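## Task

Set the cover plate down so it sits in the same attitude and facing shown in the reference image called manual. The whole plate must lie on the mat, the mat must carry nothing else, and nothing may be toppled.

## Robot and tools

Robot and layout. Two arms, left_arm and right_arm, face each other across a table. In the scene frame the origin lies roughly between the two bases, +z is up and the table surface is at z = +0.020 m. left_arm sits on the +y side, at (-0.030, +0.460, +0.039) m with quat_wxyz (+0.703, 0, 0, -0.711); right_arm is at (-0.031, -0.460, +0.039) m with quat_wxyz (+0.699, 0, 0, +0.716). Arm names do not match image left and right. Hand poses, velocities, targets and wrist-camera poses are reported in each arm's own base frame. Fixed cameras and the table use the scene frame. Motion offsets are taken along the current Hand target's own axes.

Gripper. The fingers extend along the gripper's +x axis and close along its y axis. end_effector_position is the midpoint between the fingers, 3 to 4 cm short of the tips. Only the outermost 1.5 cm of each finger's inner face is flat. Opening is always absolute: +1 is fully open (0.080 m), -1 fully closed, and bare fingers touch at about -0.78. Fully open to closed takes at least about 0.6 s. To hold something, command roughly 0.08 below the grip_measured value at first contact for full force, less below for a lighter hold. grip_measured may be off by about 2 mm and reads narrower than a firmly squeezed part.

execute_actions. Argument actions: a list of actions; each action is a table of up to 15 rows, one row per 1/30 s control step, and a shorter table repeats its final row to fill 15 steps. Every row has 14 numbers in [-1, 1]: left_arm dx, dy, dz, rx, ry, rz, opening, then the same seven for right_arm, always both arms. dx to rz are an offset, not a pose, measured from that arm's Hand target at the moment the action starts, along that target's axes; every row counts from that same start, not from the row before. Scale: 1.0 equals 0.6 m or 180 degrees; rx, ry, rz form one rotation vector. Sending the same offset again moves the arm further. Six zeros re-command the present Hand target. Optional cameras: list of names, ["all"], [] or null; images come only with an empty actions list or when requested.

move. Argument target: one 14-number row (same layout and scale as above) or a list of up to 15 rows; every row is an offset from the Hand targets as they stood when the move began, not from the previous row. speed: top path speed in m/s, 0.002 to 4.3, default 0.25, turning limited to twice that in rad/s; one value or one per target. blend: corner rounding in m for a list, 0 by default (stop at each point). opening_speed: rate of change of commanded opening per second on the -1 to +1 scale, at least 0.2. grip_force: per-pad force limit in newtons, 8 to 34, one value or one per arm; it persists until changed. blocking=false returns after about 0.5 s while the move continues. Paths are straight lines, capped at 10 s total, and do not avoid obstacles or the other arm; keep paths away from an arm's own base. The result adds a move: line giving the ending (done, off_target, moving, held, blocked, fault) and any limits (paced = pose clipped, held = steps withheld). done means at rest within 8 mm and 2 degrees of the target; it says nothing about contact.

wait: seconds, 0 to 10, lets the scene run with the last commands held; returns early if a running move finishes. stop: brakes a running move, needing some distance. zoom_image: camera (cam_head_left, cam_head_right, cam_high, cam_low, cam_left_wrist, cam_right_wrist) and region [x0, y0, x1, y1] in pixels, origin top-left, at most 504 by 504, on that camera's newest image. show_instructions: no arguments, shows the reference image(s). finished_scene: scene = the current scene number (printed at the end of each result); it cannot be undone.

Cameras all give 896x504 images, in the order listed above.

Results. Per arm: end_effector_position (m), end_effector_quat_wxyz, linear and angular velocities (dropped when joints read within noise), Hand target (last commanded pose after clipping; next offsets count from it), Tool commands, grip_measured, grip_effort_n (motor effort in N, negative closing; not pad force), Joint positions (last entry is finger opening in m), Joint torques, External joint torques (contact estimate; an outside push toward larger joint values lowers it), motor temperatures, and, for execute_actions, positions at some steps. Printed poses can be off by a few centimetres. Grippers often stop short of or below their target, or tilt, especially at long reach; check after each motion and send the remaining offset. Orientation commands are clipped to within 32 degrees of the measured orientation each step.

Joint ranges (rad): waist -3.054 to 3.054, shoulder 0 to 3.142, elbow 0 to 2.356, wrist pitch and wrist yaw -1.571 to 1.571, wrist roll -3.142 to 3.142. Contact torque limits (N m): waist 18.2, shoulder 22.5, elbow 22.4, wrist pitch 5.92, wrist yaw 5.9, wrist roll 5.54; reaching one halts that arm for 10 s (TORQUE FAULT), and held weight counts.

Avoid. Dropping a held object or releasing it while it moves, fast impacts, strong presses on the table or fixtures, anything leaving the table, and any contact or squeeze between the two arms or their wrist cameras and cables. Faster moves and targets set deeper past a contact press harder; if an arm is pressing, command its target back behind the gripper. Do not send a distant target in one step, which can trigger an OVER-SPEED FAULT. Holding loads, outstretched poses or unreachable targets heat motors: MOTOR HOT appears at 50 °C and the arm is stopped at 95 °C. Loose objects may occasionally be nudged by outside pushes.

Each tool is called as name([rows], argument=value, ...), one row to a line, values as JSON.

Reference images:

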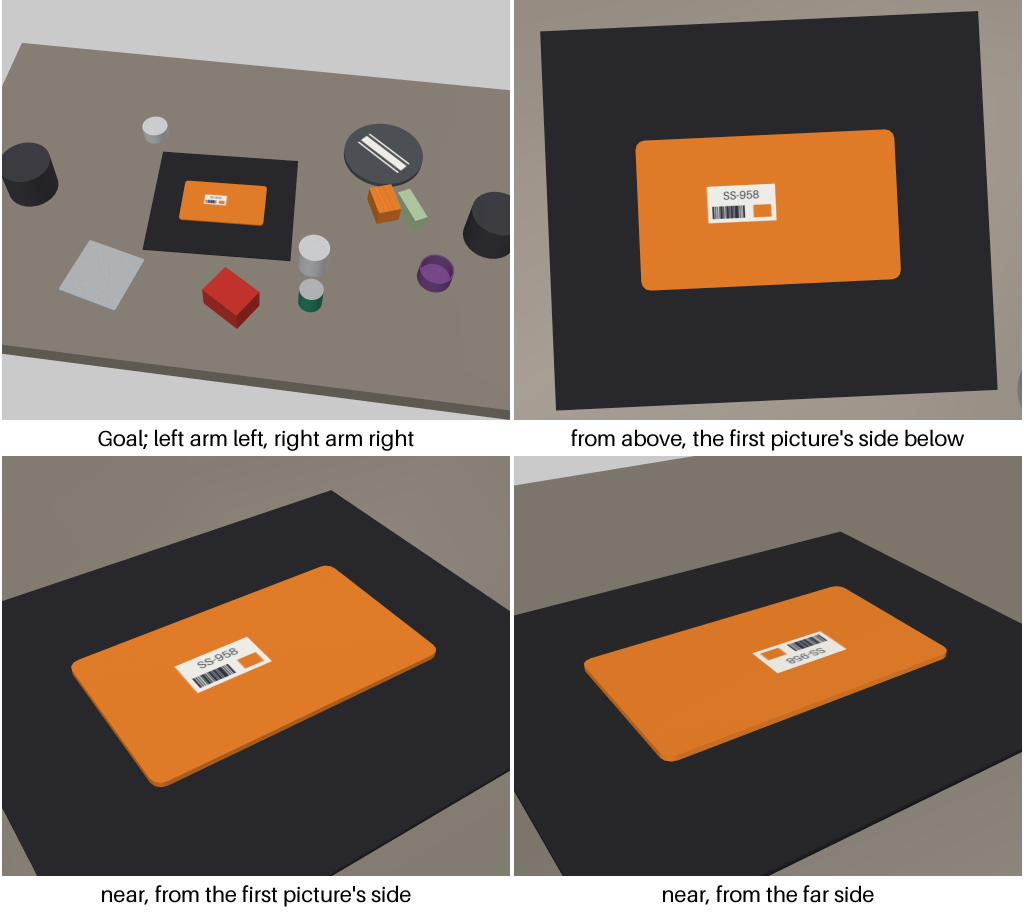

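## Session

execute_actions(actions=[])

zoom_image(camera="cam_head_right", region=[250, 130, 650, 390])

zoom_image(camera="cam_low", region=[200, 120, 700, 340])

Scene clock: 0.00 s.
left_arm: end_effector_position=(+0.4103, +0.0672, +0.1729) grip_measured=+1.000 grip_effort_n=n/a end_effector_quat_wxyz=(+0.993, -0.042, +0.106, -0.023) | right_arm: end_effector_position=(+0.3665, -0.0053, +0.1036) grip_measured=+1.000 grip_effort_n=n/a end_effector_quat_wxyz=(+0.839, +0.086, +0.304, -0.444)
Joint positions: left_arm=[0.279 1.509 0.642 0.646 0.327 -0.019 0.08] | right_arm=[0.315 1.76 1.084 -0.588 0.909 1.033 0.08]
Joint velocities: within noise
Joint torques (N m): no reading
External joint torques (N m): no reading
Motor temperatures (°C): left_arm=[30 33 34 40 35 36] | right_arm=[26 28 33 31 31 34]
Heat: left arm: hottest wrist pitch 40 °C (+0.0 °C/min); right arm: hottest wrist roll 34 °C (+0.0 °C/min).
Hand target: left_arm +0.4110, +0.0674, +0.1772; +0.994, -0.040, +0.100, -0.023 | right_arm +0.3678, -0.0051, +0.1070; +0.840, +0.089, +0.299, -0.444
Tool commands: left_gripper/opening=+1.0 right_gripper/opening=+1.0

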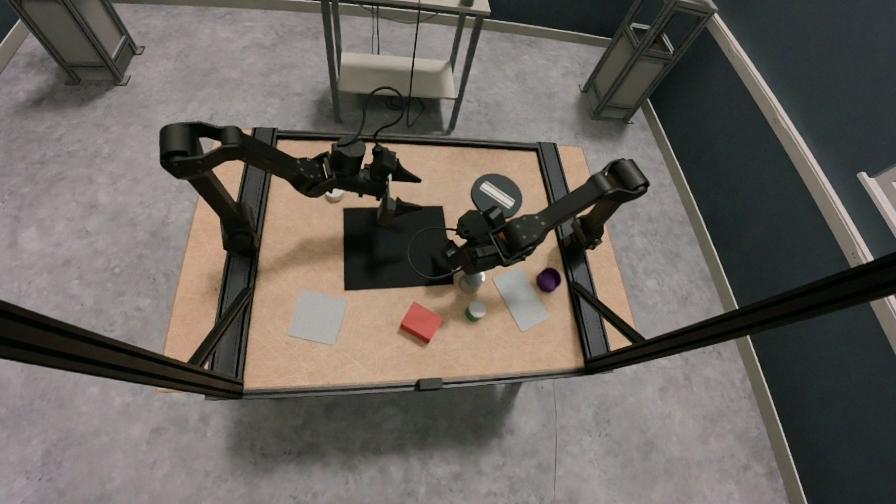

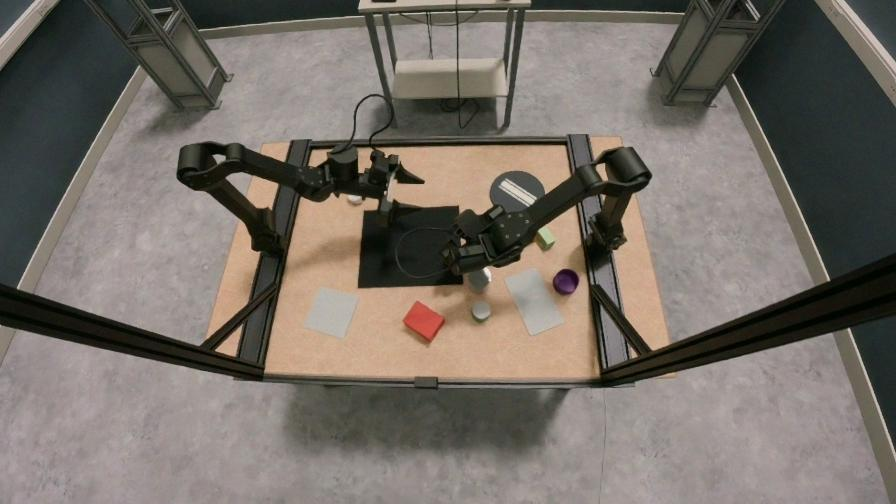

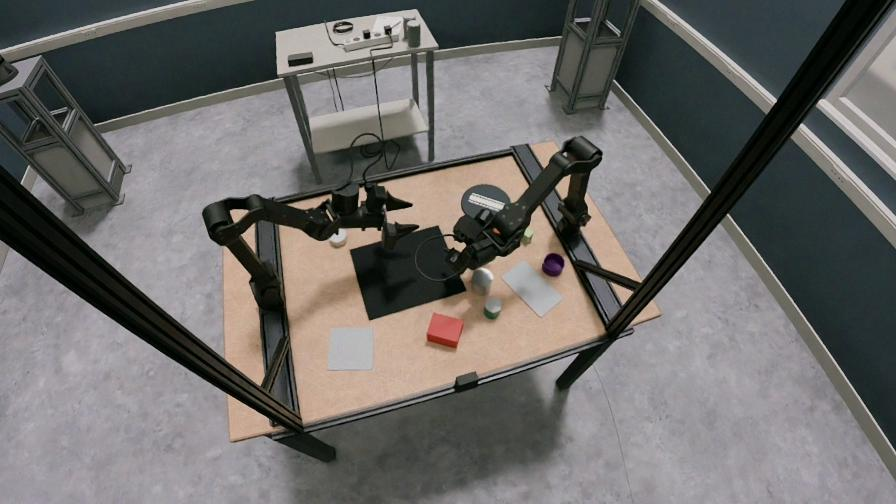

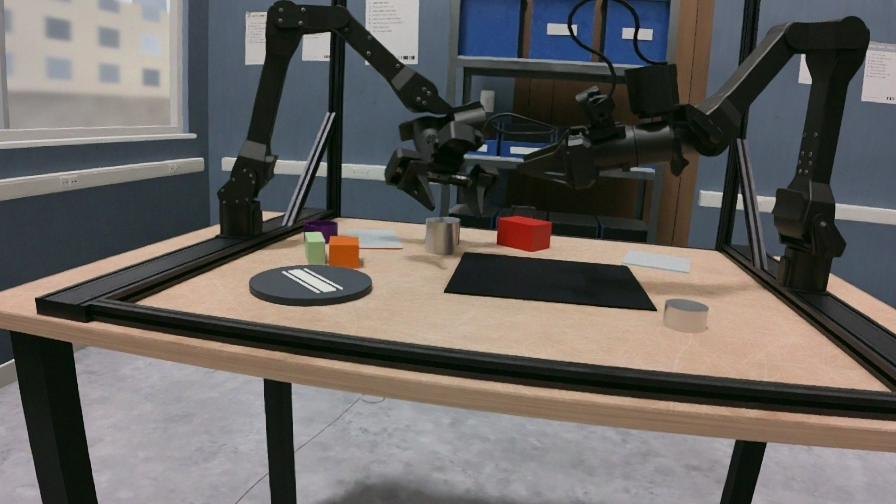

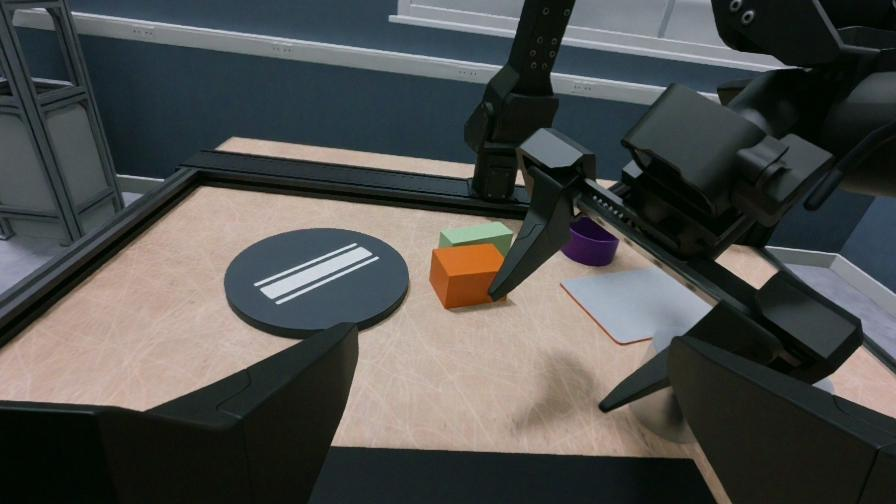

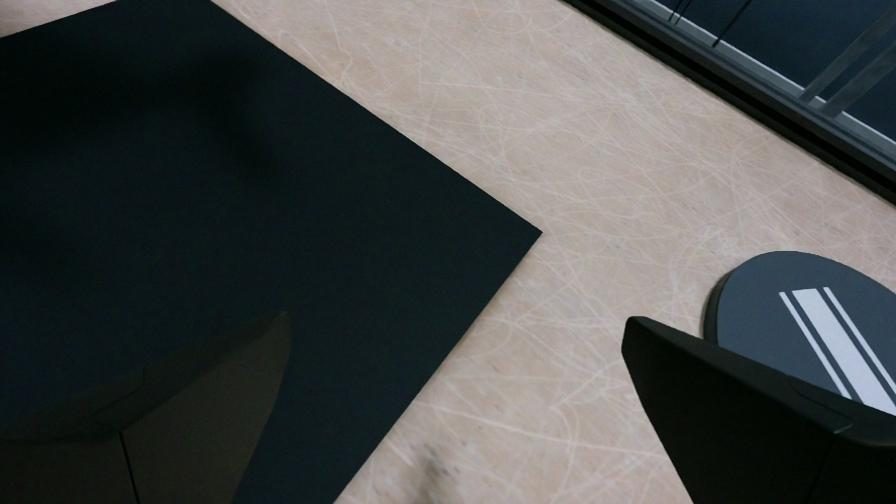

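Scaled by 1.260 from the camera's 896x504 image, which has a finer 1280x720 frame.

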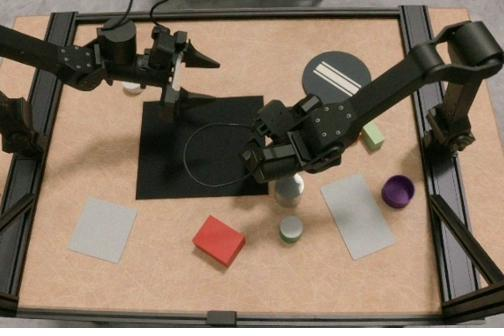

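Scaled by 1.008 from the camera's 896x504 image, which has a finer 1280x720 frame.

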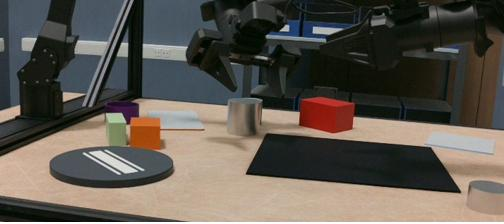

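move([
  [0,0,0,0,0,0,1,-0.077,-0.015,0.107,0,0,0,1],
  [0,0,0,0,0,0,1,-0.474,-0.243,0.022,-0.354,0.081,0.352,1],
], speed=0.4, blend=0.03, grip_force=34, cameras=["cam_head_right","cam_low","cam_right_wrist","cam_left_wrist"])

zoom_image(camera="cam_low", region=[280, 190, 480, 300])

zoom_image(camera="cam_head_right", region=[440, 160, 660, 400])

Scene clock: 29.00 s.
left_arm: end_effector_position=(+0.4103, +0.0672, +0.1729) grip_measured=+1.000 grip_effort_n=-0.7 end_effector_quat_wxyz=(+0.993, -0.042, +0.106, -0.023) | right_arm: end_effector_position=(+0.1353, +0.0986, +0.2961) grip_measured=+1.000 grip_effort_n=-0.7 end_effector_quat_wxyz=(+0.818, -0.159, +0.488, +0.261)
Joint positions: left_arm=[0.279 1.509 0.642 0.646 0.327 -0.019 0.08] | right_arm=[0.643 0.982 1.456 -1.551 0.015 0.017 0.08]
Joint torques (N m): left_arm=[-0.02 -5.9 6.4 1.79 0.03 0] | right_arm=[0.46 -0.56 6.35 0.97 -0.18 -0.04]
External joint torques (N m): left_arm=[-0.05 -0.71 0.73 0.24 -0.01 0] | right_arm=[0.45 0.2 1.62 -0.04 -0.19 -0.04]
Motor temperatures (°C): left_arm=[29 35 37 47 35 36] | right_arm=[26 31 34 32 31 34]
Heat: left arm: hottest wrist pitch 47 °C (+14.5 °C/min); right arm: hottest elbow 34 °C (+2.1 °C/min).
Hand target: left_arm +0.4110, +0.0674, +0.1772; +0.994, -0.040, +0.100, -0.023 | right_arm +0.1354, +0.1002, +0.2999; +0.819, -0.158, +0.483, +0.266
Off the commanded pose: left_arm 0.004 m, 1 deg | right_arm 0.004 m, 1 deg.
move: done
Images, in order (width x height): cam_head_right 896x504, cam_low 896x504, cam_left_wrist 896x504, cam_right_wrist 896x504.

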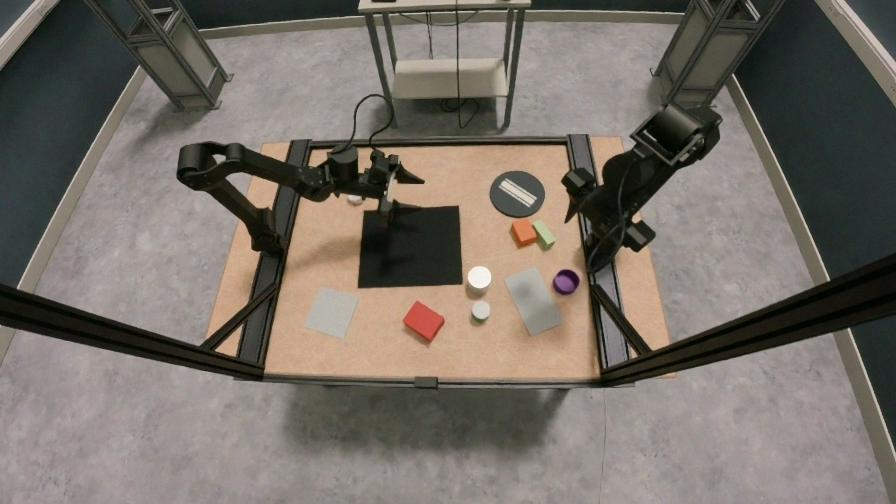

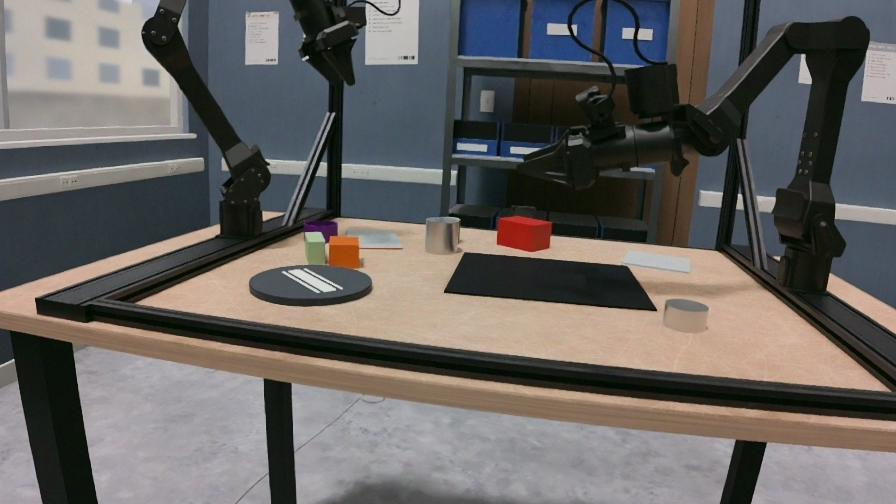

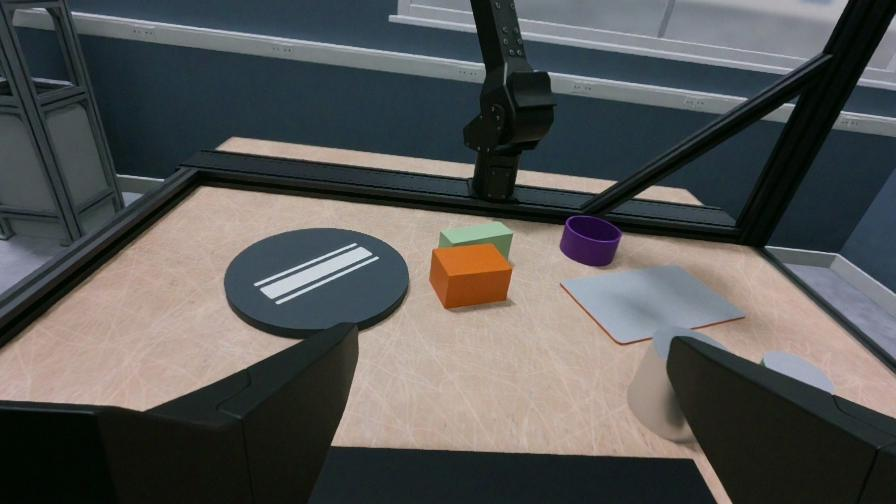

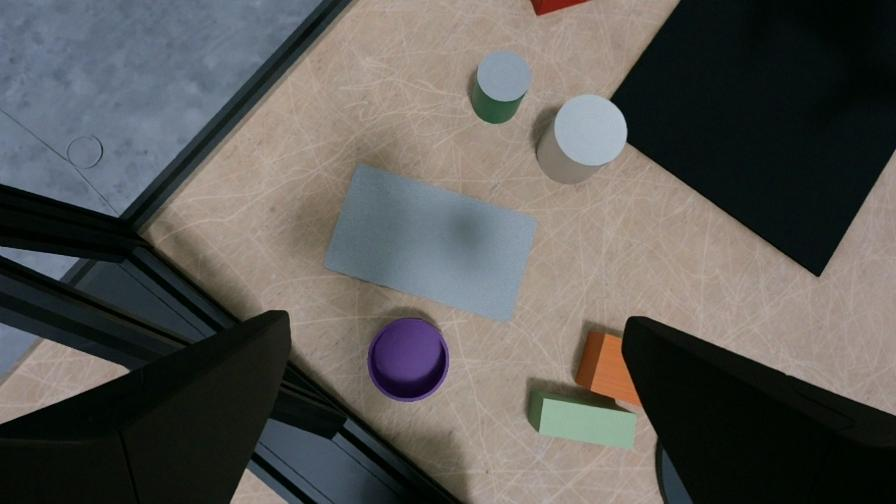

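Scaled by 2.520 from the camera's 896x504 image, which has a finer 1280x720 frame.

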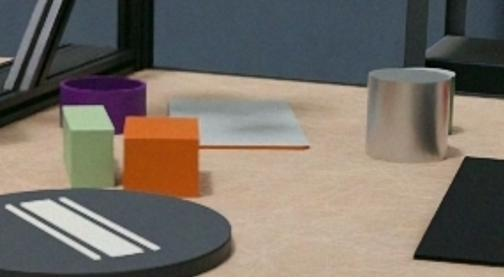

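Scaled by 2.100 from the camera's 896x504 image, which has a finer 1280x720 frame.

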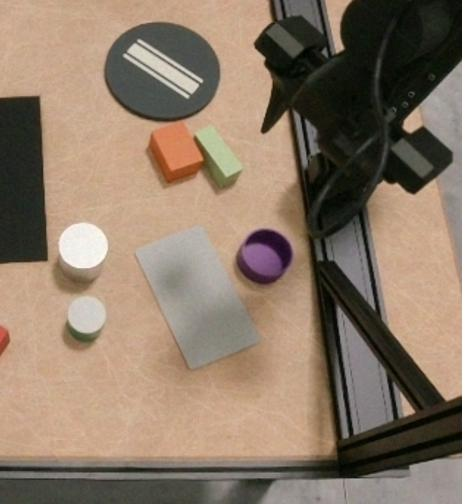

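move(target=[0,0,0,0,0,0,1,0.359,0.152,-0.075,0,0,0,-0.76], speed=0.25, cameras=["cam_head_right","cam_right_wrist","cam_left_wrist"])

zoom_image(camera="cam_head_right", region=[440, 220, 660, 400])

Scene clock: 116.97 s.
left_arm: end_effector_position=(+0.4103, +0.0672, +0.1729) grip_measured=+1.000 grip_effort_n=-0.7 end_effector_quat_wxyz=(+0.993, -0.042, +0.106, -0.023) | right_arm: end_effector_position=(+0.1350, +0.2006, +0.1115) grip_measured=-0.757 grip_effort_n=-13.7 end_effector_quat_wxyz=(+0.821, -0.163, +0.471, +0.280)
Joint positions: left_arm=[0.279 1.509 0.642 0.646 0.327 -0.019 0.08] | right_arm=[1.121 1.057 0.691 -0.725 0.23 0.404 0.001]
Joint torques (N m): left_arm=[0.04 -5.87 6.41 1.8 0.04 0.02] | right_arm=[2.85 5.41 1.94 6.3 0.67 1.92]
External joint torques (N m): left_arm=[0.04 -0.66 0.75 0.24 0 0.01] | right_arm=[2.84 7.8 -3.98 5.32 0.54 1.92]
Motor temperatures (°C): left_arm=[29 37 39 51 35 35] | right_arm=[26 28 39 36 31 34]
Heat: left arm: hottest wrist pitch 51 °C (+2.0 °C/min); right arm: hottest elbow 39 °C (+2.0 °C/min). Fold the left arm in close to its base, or ease its load, before you think long.
Hand target: left_arm +0.4110, +0.0674, +0.1772; +0.994, -0.040, +0.100, -0.023 | right_arm +0.1345, +0.2118, +0.0894; +0.819, -0.158, +0.483, +0.266
Off the commanded pose: left_arm 0.004 m, 1 deg | right_arm 0.025 m, 2 deg.
MOTOR HOT: joint 4 (wrist pitch) of the left arm reports 51 °C; the controller stops that arm at 95 °C. To cool a motor, set the load down, stop pushing, or move to a pose that needs little force.
move: off_target (right_arm)
Images, in order (width x height): cam_head_right 896x504, cam_left_wrist 896x504, cam_right_wrist 896x504.

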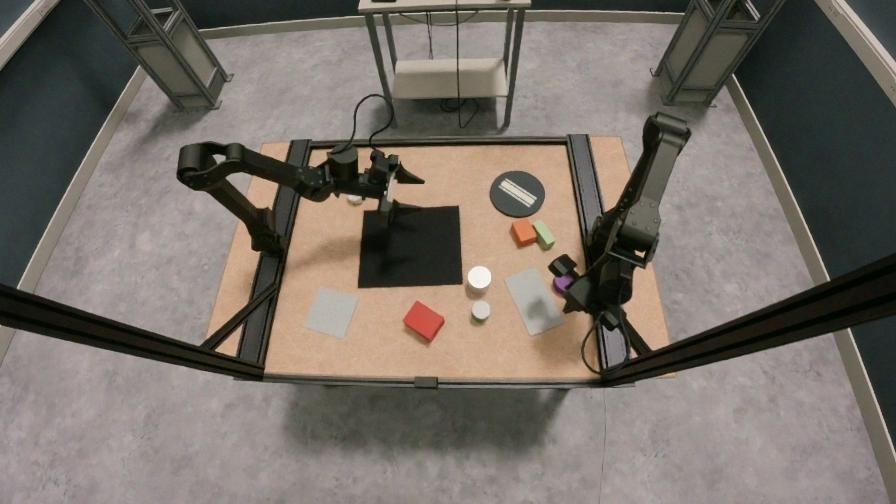

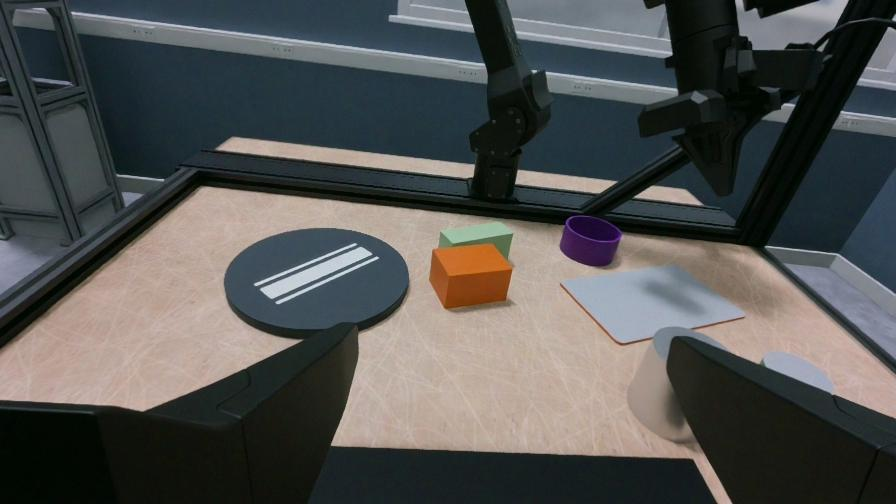

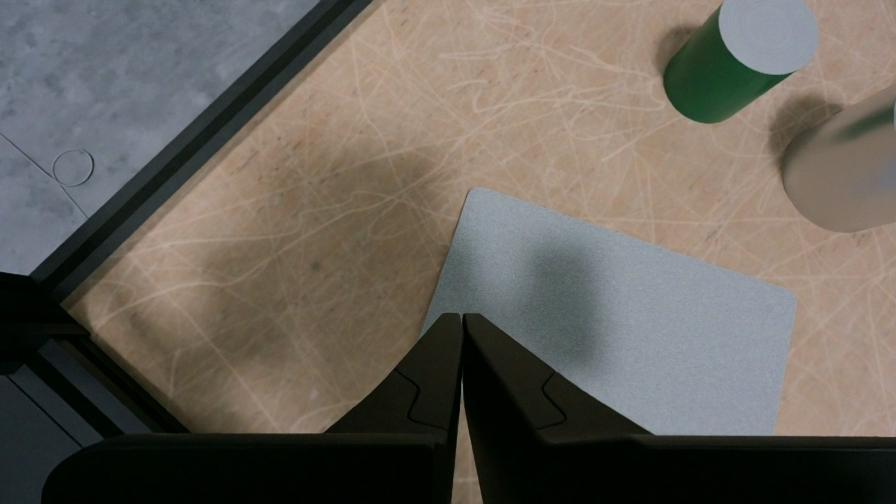

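Scaled by 2.291 from the camera's 896x504 image, which has a finer 1280x720 frame.

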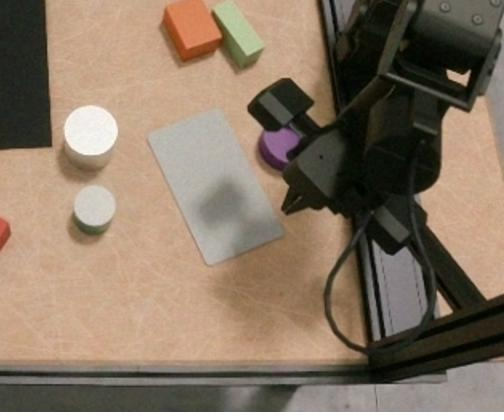

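move(target=[-0.2,0,0.1,0,0,0,1,-0.13,-0.085,0.005,0,0,0,-0.76], speed=0.2, cameras=["cam_head_right","cam_head_left","cam_high"])

zoom_image(camera="cam_high", region=[430, 160, 670, 380])

Scene clock: 122.17 s.
left_arm: end_effector_position=(+0.3060, +0.0781, +0.2513) grip_measured=+1.000 grip_effort_n=-0.7 end_effector_quat_wxyz=(+0.993, -0.047, +0.109, -0.023) | right_arm: end_effector_position=(+0.1347, +0.1483, +0.1523) grip_measured=-0.757 grip_effort_n=-13.7 end_effector_quat_wxyz=(+0.815, -0.165, +0.490, +0.262)
Joint positions: left_arm=[0.498 0.938 0.635 0.051 0.541 0.032 0.08] | right_arm=[0.953 0.889 0.799 -1.022 0.159 0.285 0.001]
Joint torques (N m): left_arm=[0.39 -3.19 8.44 1.59 0.21 0.1] | right_arm=[-0.23 -2.15 7.81 0.9 -0.08 -0.04]
External joint torques (N m): left_arm=[0.4 -0.87 1.89 0.07 0.12 0.09] | right_arm=[-0.21 -0.78 1.92 -0.07 -0.18 -0.04]
Motor temperatures (°C): left_arm=[29 37 39 51 35 35] | right_arm=[26 29 39 51 31 35]
Heat: left arm: hottest wrist pitch 51 °C (+1.0 °C/min); right arm: hottest wrist pitch 51 °C (+17.2 °C/min). Heating fast: the right arm's wrist pitch motor: a push or a pull is the cause, and it goes on while you think. Ease it with your next call, before anything else. Fold the left arm in close to its base, or ease its load, before you think long.
Hand target: left_arm +0.3055, +0.0784, +0.2592; +0.994, -0.041, +0.100, -0.023 | right_arm +0.1359, +0.1500, +0.1592; +0.819, -0.158, +0.483, +0.266
Off the commanded pose: left_arm 0.008 m, 1 deg | right_arm 0.007 m, 1 deg.
MOTOR HOT: joint 4 (wrist pitch) of the right arm reports 51 °C; the controller stops that arm at 95 °C. To cool a motor, set the load down, stop pushing, or move to a pose that needs little force.
MOTOR HOT: still on. Joint 4 (wrist pitch) of the left arm reports 51 °C.
move: done
Images, in order (width x height): cam_head_left 896x504, cam_head_right 896x504, cam_high 896x504.

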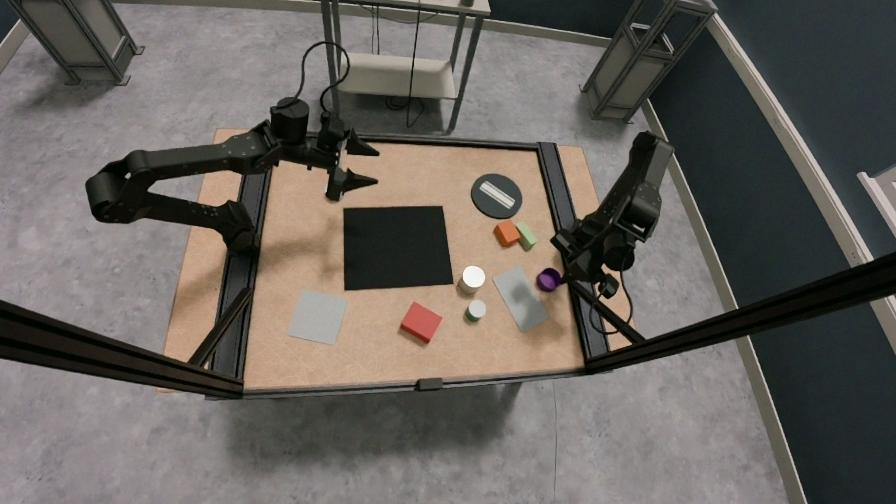

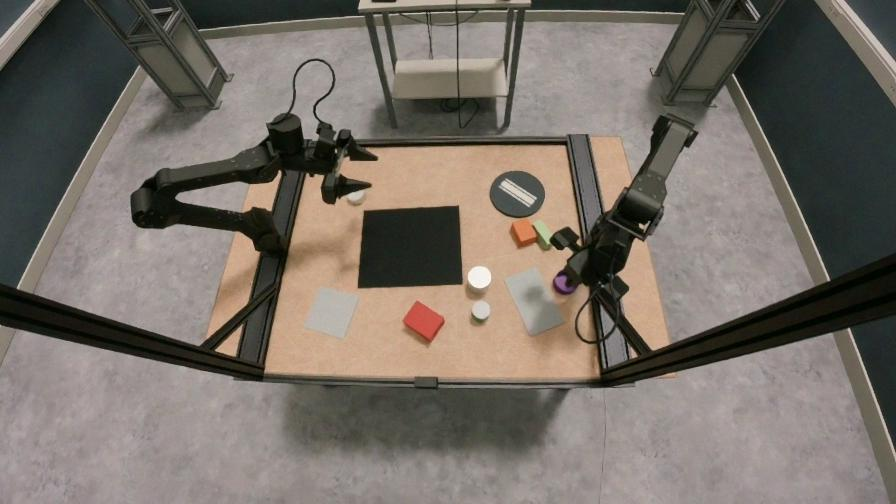

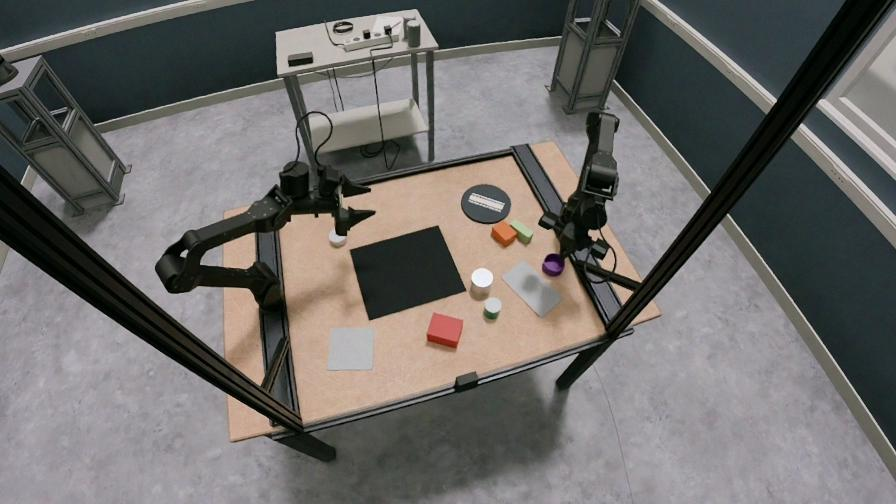

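Scaled by 2.100 from the camera's 896x504 image, which has a finer 1280x720 frame.

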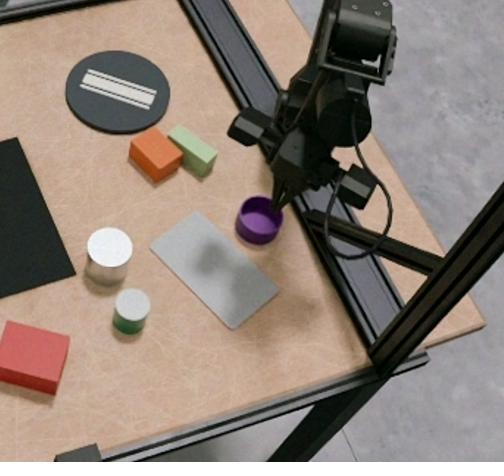

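move(target=[0,0,0,0,0,0,0,0.102,-0.265,-0.0185,-0.334,-0.006,0.189,0.6], speed=0.3, cameras=["cam_head_right","cam_low","cam_right_wrist"])

zoom_image(camera="cam_head_right", region=[440, 200, 660, 390])

Scene clock: 170.10 s.
left_arm: end_effector_position=(+0.3060, +0.0781, +0.2513) grip_measured=+0.003 grip_effort_n=-16.0 end_effector_quat_wxyz=(+0.993, -0.047, +0.109, -0.023) | right_arm: end_effector_position=(+0.2427, +0.0344, +0.0999) grip_measured=+0.598 grip_effort_n=13.7 end_effector_quat_wxyz=(+0.527, -0.395, +0.304, +0.688)
Joint positions: left_arm=[0.498 0.938 0.635 0.051 0.541 0.032 0.035] | right_arm=[-0.146 1.641 1.116 -1.274 -0.48 -2.035 0.062]
Joint torques (N m): left_arm=[0.22 -3.26 8.48 1.57 0.17 0.09] | right_arm=[-0.18 -4.08 6.04 -0.53 -0.23 -0.07]
External joint torques (N m): left_arm=[0.22 -1.02 1.99 0.07 0.1 0.08] | right_arm=[-0.16 1.15 1.32 -0.44 0.07 -0.07]
Motor temperatures (°C): left_arm=[28 34 43 47 34 35] | right_arm=[26 28 42 36 31 34]
Heat: left arm: hottest wrist pitch 47 °C (-4.1 °C/min); right arm: hottest elbow 42 °C (+3.0 °C/min).
Hand target: left_arm +0.3055, +0.0784, +0.2593; +0.994, -0.041, +0.100, -0.023 | right_arm +0.2456, +0.0330, +0.1006; +0.527, -0.397, +0.303, +0.687
Off the commanded pose: left_arm 0.008 m, 1 deg | right_arm 0.003 m, 0 deg.
MOTOR HOT: cleared for the motors of the left arm.
MOTOR HOT: cleared for the motors of the right arm.
move: done
Images, in order (width x height): cam_head_right 896x504, cam_low 896x504, cam_right_wrist 896x504.

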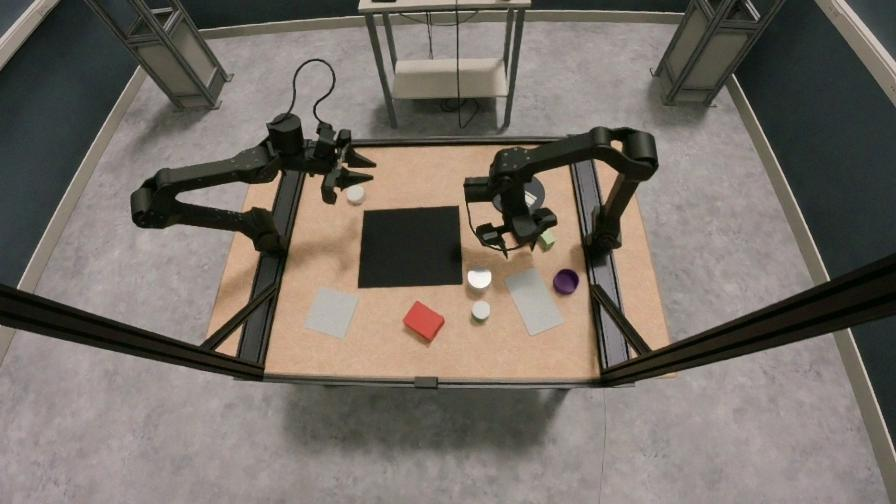

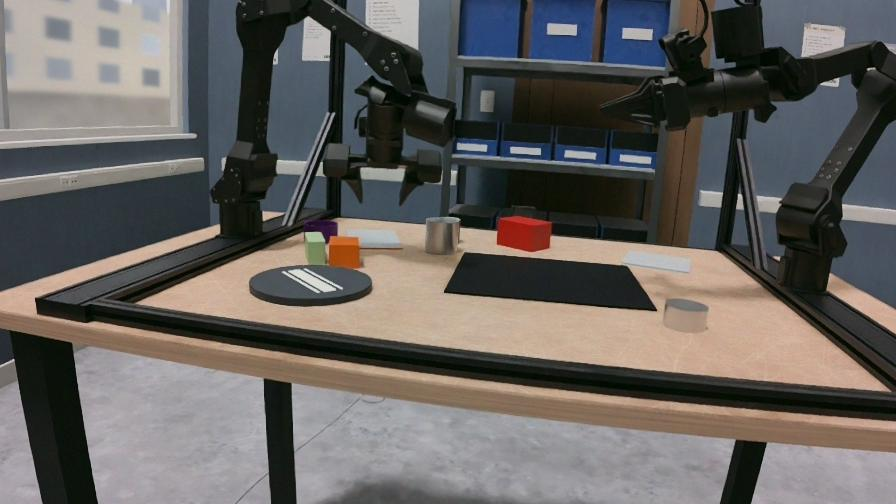

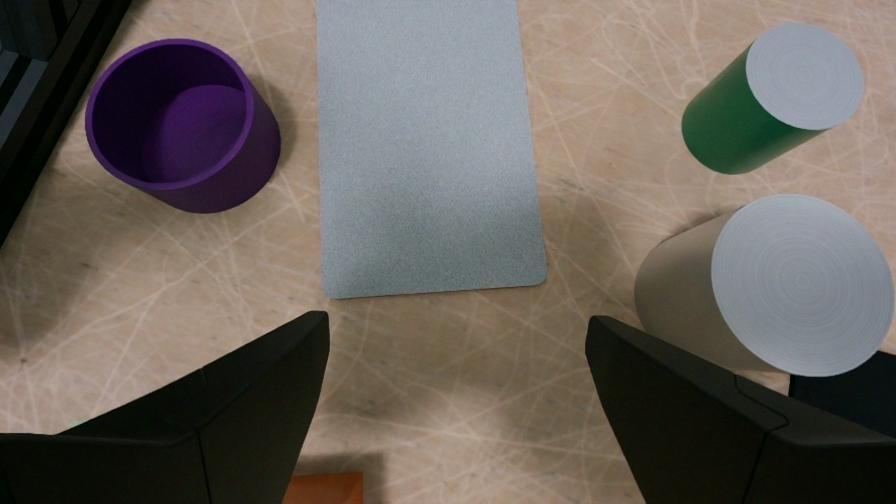

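Scaled by 2.291 from the camera's 896x504 image, which has a finer 1280x720 frame.

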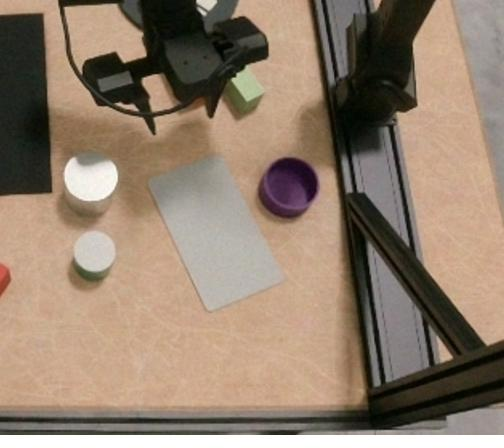

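move([
  [0,0,0,0,0,0,0,0.1105,0.0067,-0.064,0,0,0,0.35],
  [0,0,0,0,0,0,0,0.2067,-0.004,0.1027,0.0625,0,-0.0361,0.35],
], speed=[0.15,0.06], cameras=["cam_head_right","cam_low","cam_right_wrist"])

zoom_image(camera="cam_head_right", region=[440, 200, 660, 390])

Scene clock: 181.07 s.
left_arm: end_effector_position=(+0.3060, +0.0781, +0.2513) grip_measured=+0.003 grip_effort_n=-15.6 end_effector_quat_wxyz=(+0.993, -0.047, +0.109, -0.023) | right_arm: end_effector_position=(+0.2184, +0.1446, +0.0223) grip_measured=+0.353 grip_effort_n=-13.3 end_effector_quat_wxyz=(+0.600, -0.357, +0.350, +0.625)
Joint positions: left_arm=[0.498 0.938 0.635 0.051 0.541 0.032 0.035] | right_arm=[0.302 1.566 0.7 -0.561 -0.506 -1.264 0.051]
Joint torques (N m): left_arm=[0.32 -3.22 8.53 1.58 0.17 0.1] | right_arm=[0.47 -5.66 3.8 0.52 -0.24 0.09]
External joint torques (N m): left_arm=[0.3 -0.95 2.02 0.08 0.1 0.1] | right_arm=[0.45 -1.09 -0.83 0.02 0.08 0.09]
Heat: left arm: hottest wrist pitch 47 °C (-4.1 °C/min); right arm: hottest elbow 41 °C (+2.0 °C/min).
Hand target: left_arm +0.3055, +0.0784, +0.2593; +0.994, -0.041, +0.100, -0.023 | right_arm +0.2181, +0.1451, +0.0241; +0.602, -0.360, +0.346, +0.623
Off the commanded pose: left_arm 0.008 m, 1 deg | right_arm 0.002 m, 1 deg.
move: done
Images, in order (width x height): cam_head_right 896x504, cam_low 896x504, cam_right_wrist 896x504.

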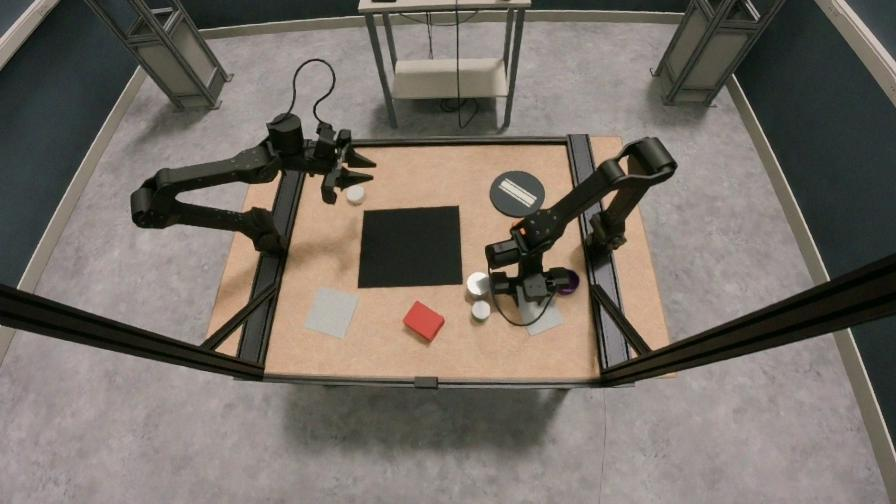

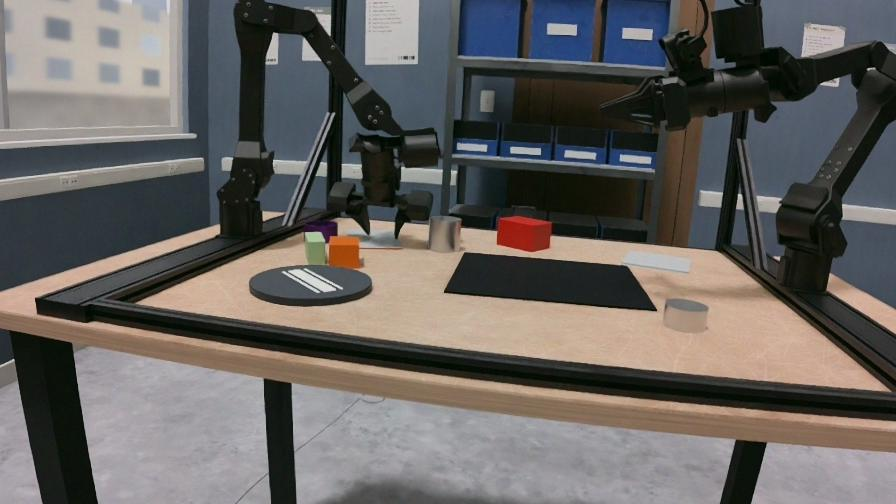

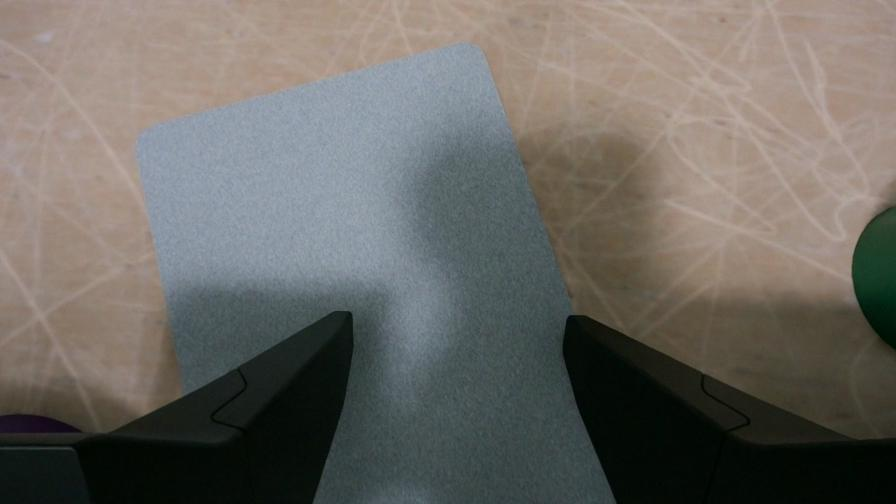

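Scaled by 2.291 from the camera's 896x504 image, which has a finer 1280x720 frame.

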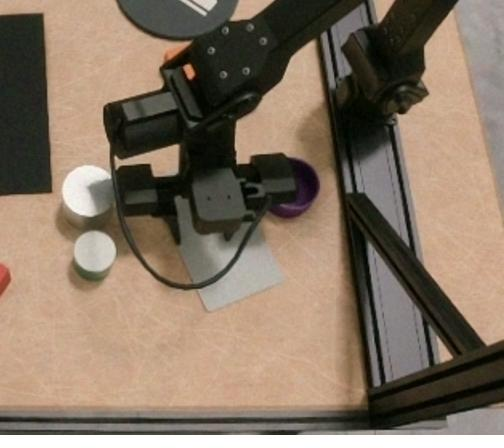

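move([
  [0,0,0,0,0,0,0,-0.029,0,0.0167,0,0,0,-0.2],
  [0,0,0,0,0,0,0,0.042,0,-0.024,0,0,0,-0.2],
], speed=[0.1,0.05], cameras=["cam_head_right","cam_low","cam_right_wrist"])

Scene clock: 189.07 s.
left_arm: end_effector_position=(+0.3060, +0.0781, +0.2513) grip_measured=+0.003 grip_effort_n=-15.6 end_effector_quat_wxyz=(+0.993, -0.047, +0.109, -0.023) | right_arm: end_effector_position=(+0.2261, +0.1526, +0.0166) grip_measured=-0.198 grip_effort_n=-11.4 end_effector_quat_wxyz=(+0.617, -0.356, +0.316, +0.627)
Joint positions: left_arm=[0.498 0.938 0.635 0.051 0.541 0.032 0.035] | right_arm=[0.303 1.587 0.666 -0.438 -0.546 -1.26 0.026]
Joint torques (N m): left_arm=[0.33 -3.23 8.47 1.59 0.18 0.1] | right_arm=[0.34 0.36 0.95 1.66 1.3 -0.05]
External joint torques (N m): left_arm=[0.35 -0.91 1.87 0.06 0.1 0.09] | right_arm=[0.32 4.97 -3.53 1.08 1.65 -0.06]
Heat: left arm: hottest wrist pitch 47 °C (-2.0 °C/min); right arm: hottest elbow 40 °C (+1.0 °C/min).
Hand target: left_arm +0.3055, +0.0784, +0.2593; +0.994, -0.041, +0.100, -0.023 | right_arm +0.2180, +0.1452, -0.0050; +0.601, -0.360, +0.346, +0.623
Off the commanded pose: left_arm 0.008 m, 1 deg | right_arm 0.024 m, 4 deg.
move: off_target (right_arm)
Images, in order (width x height): cam_head_right 896x504, cam_low 896x504, cam_right_wrist 896x504.

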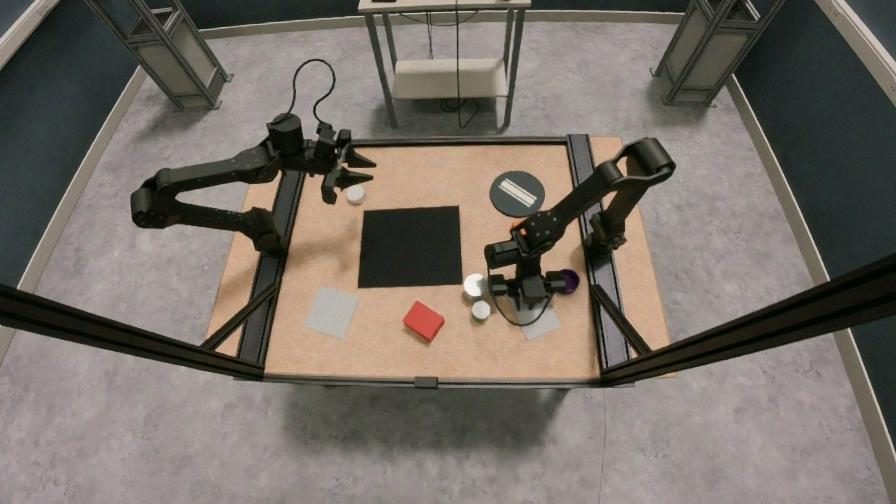

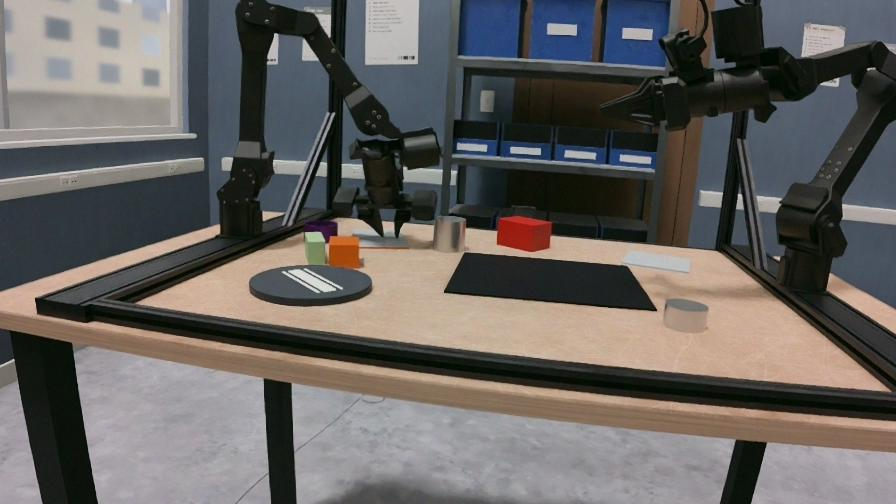

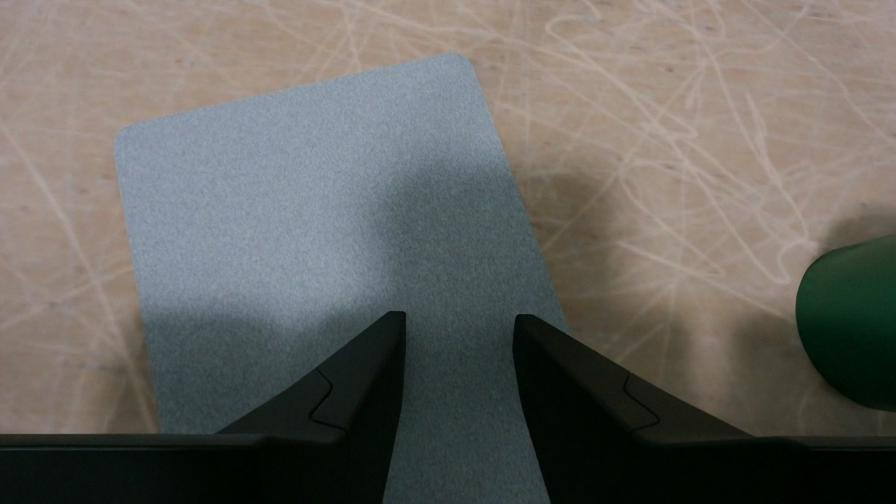

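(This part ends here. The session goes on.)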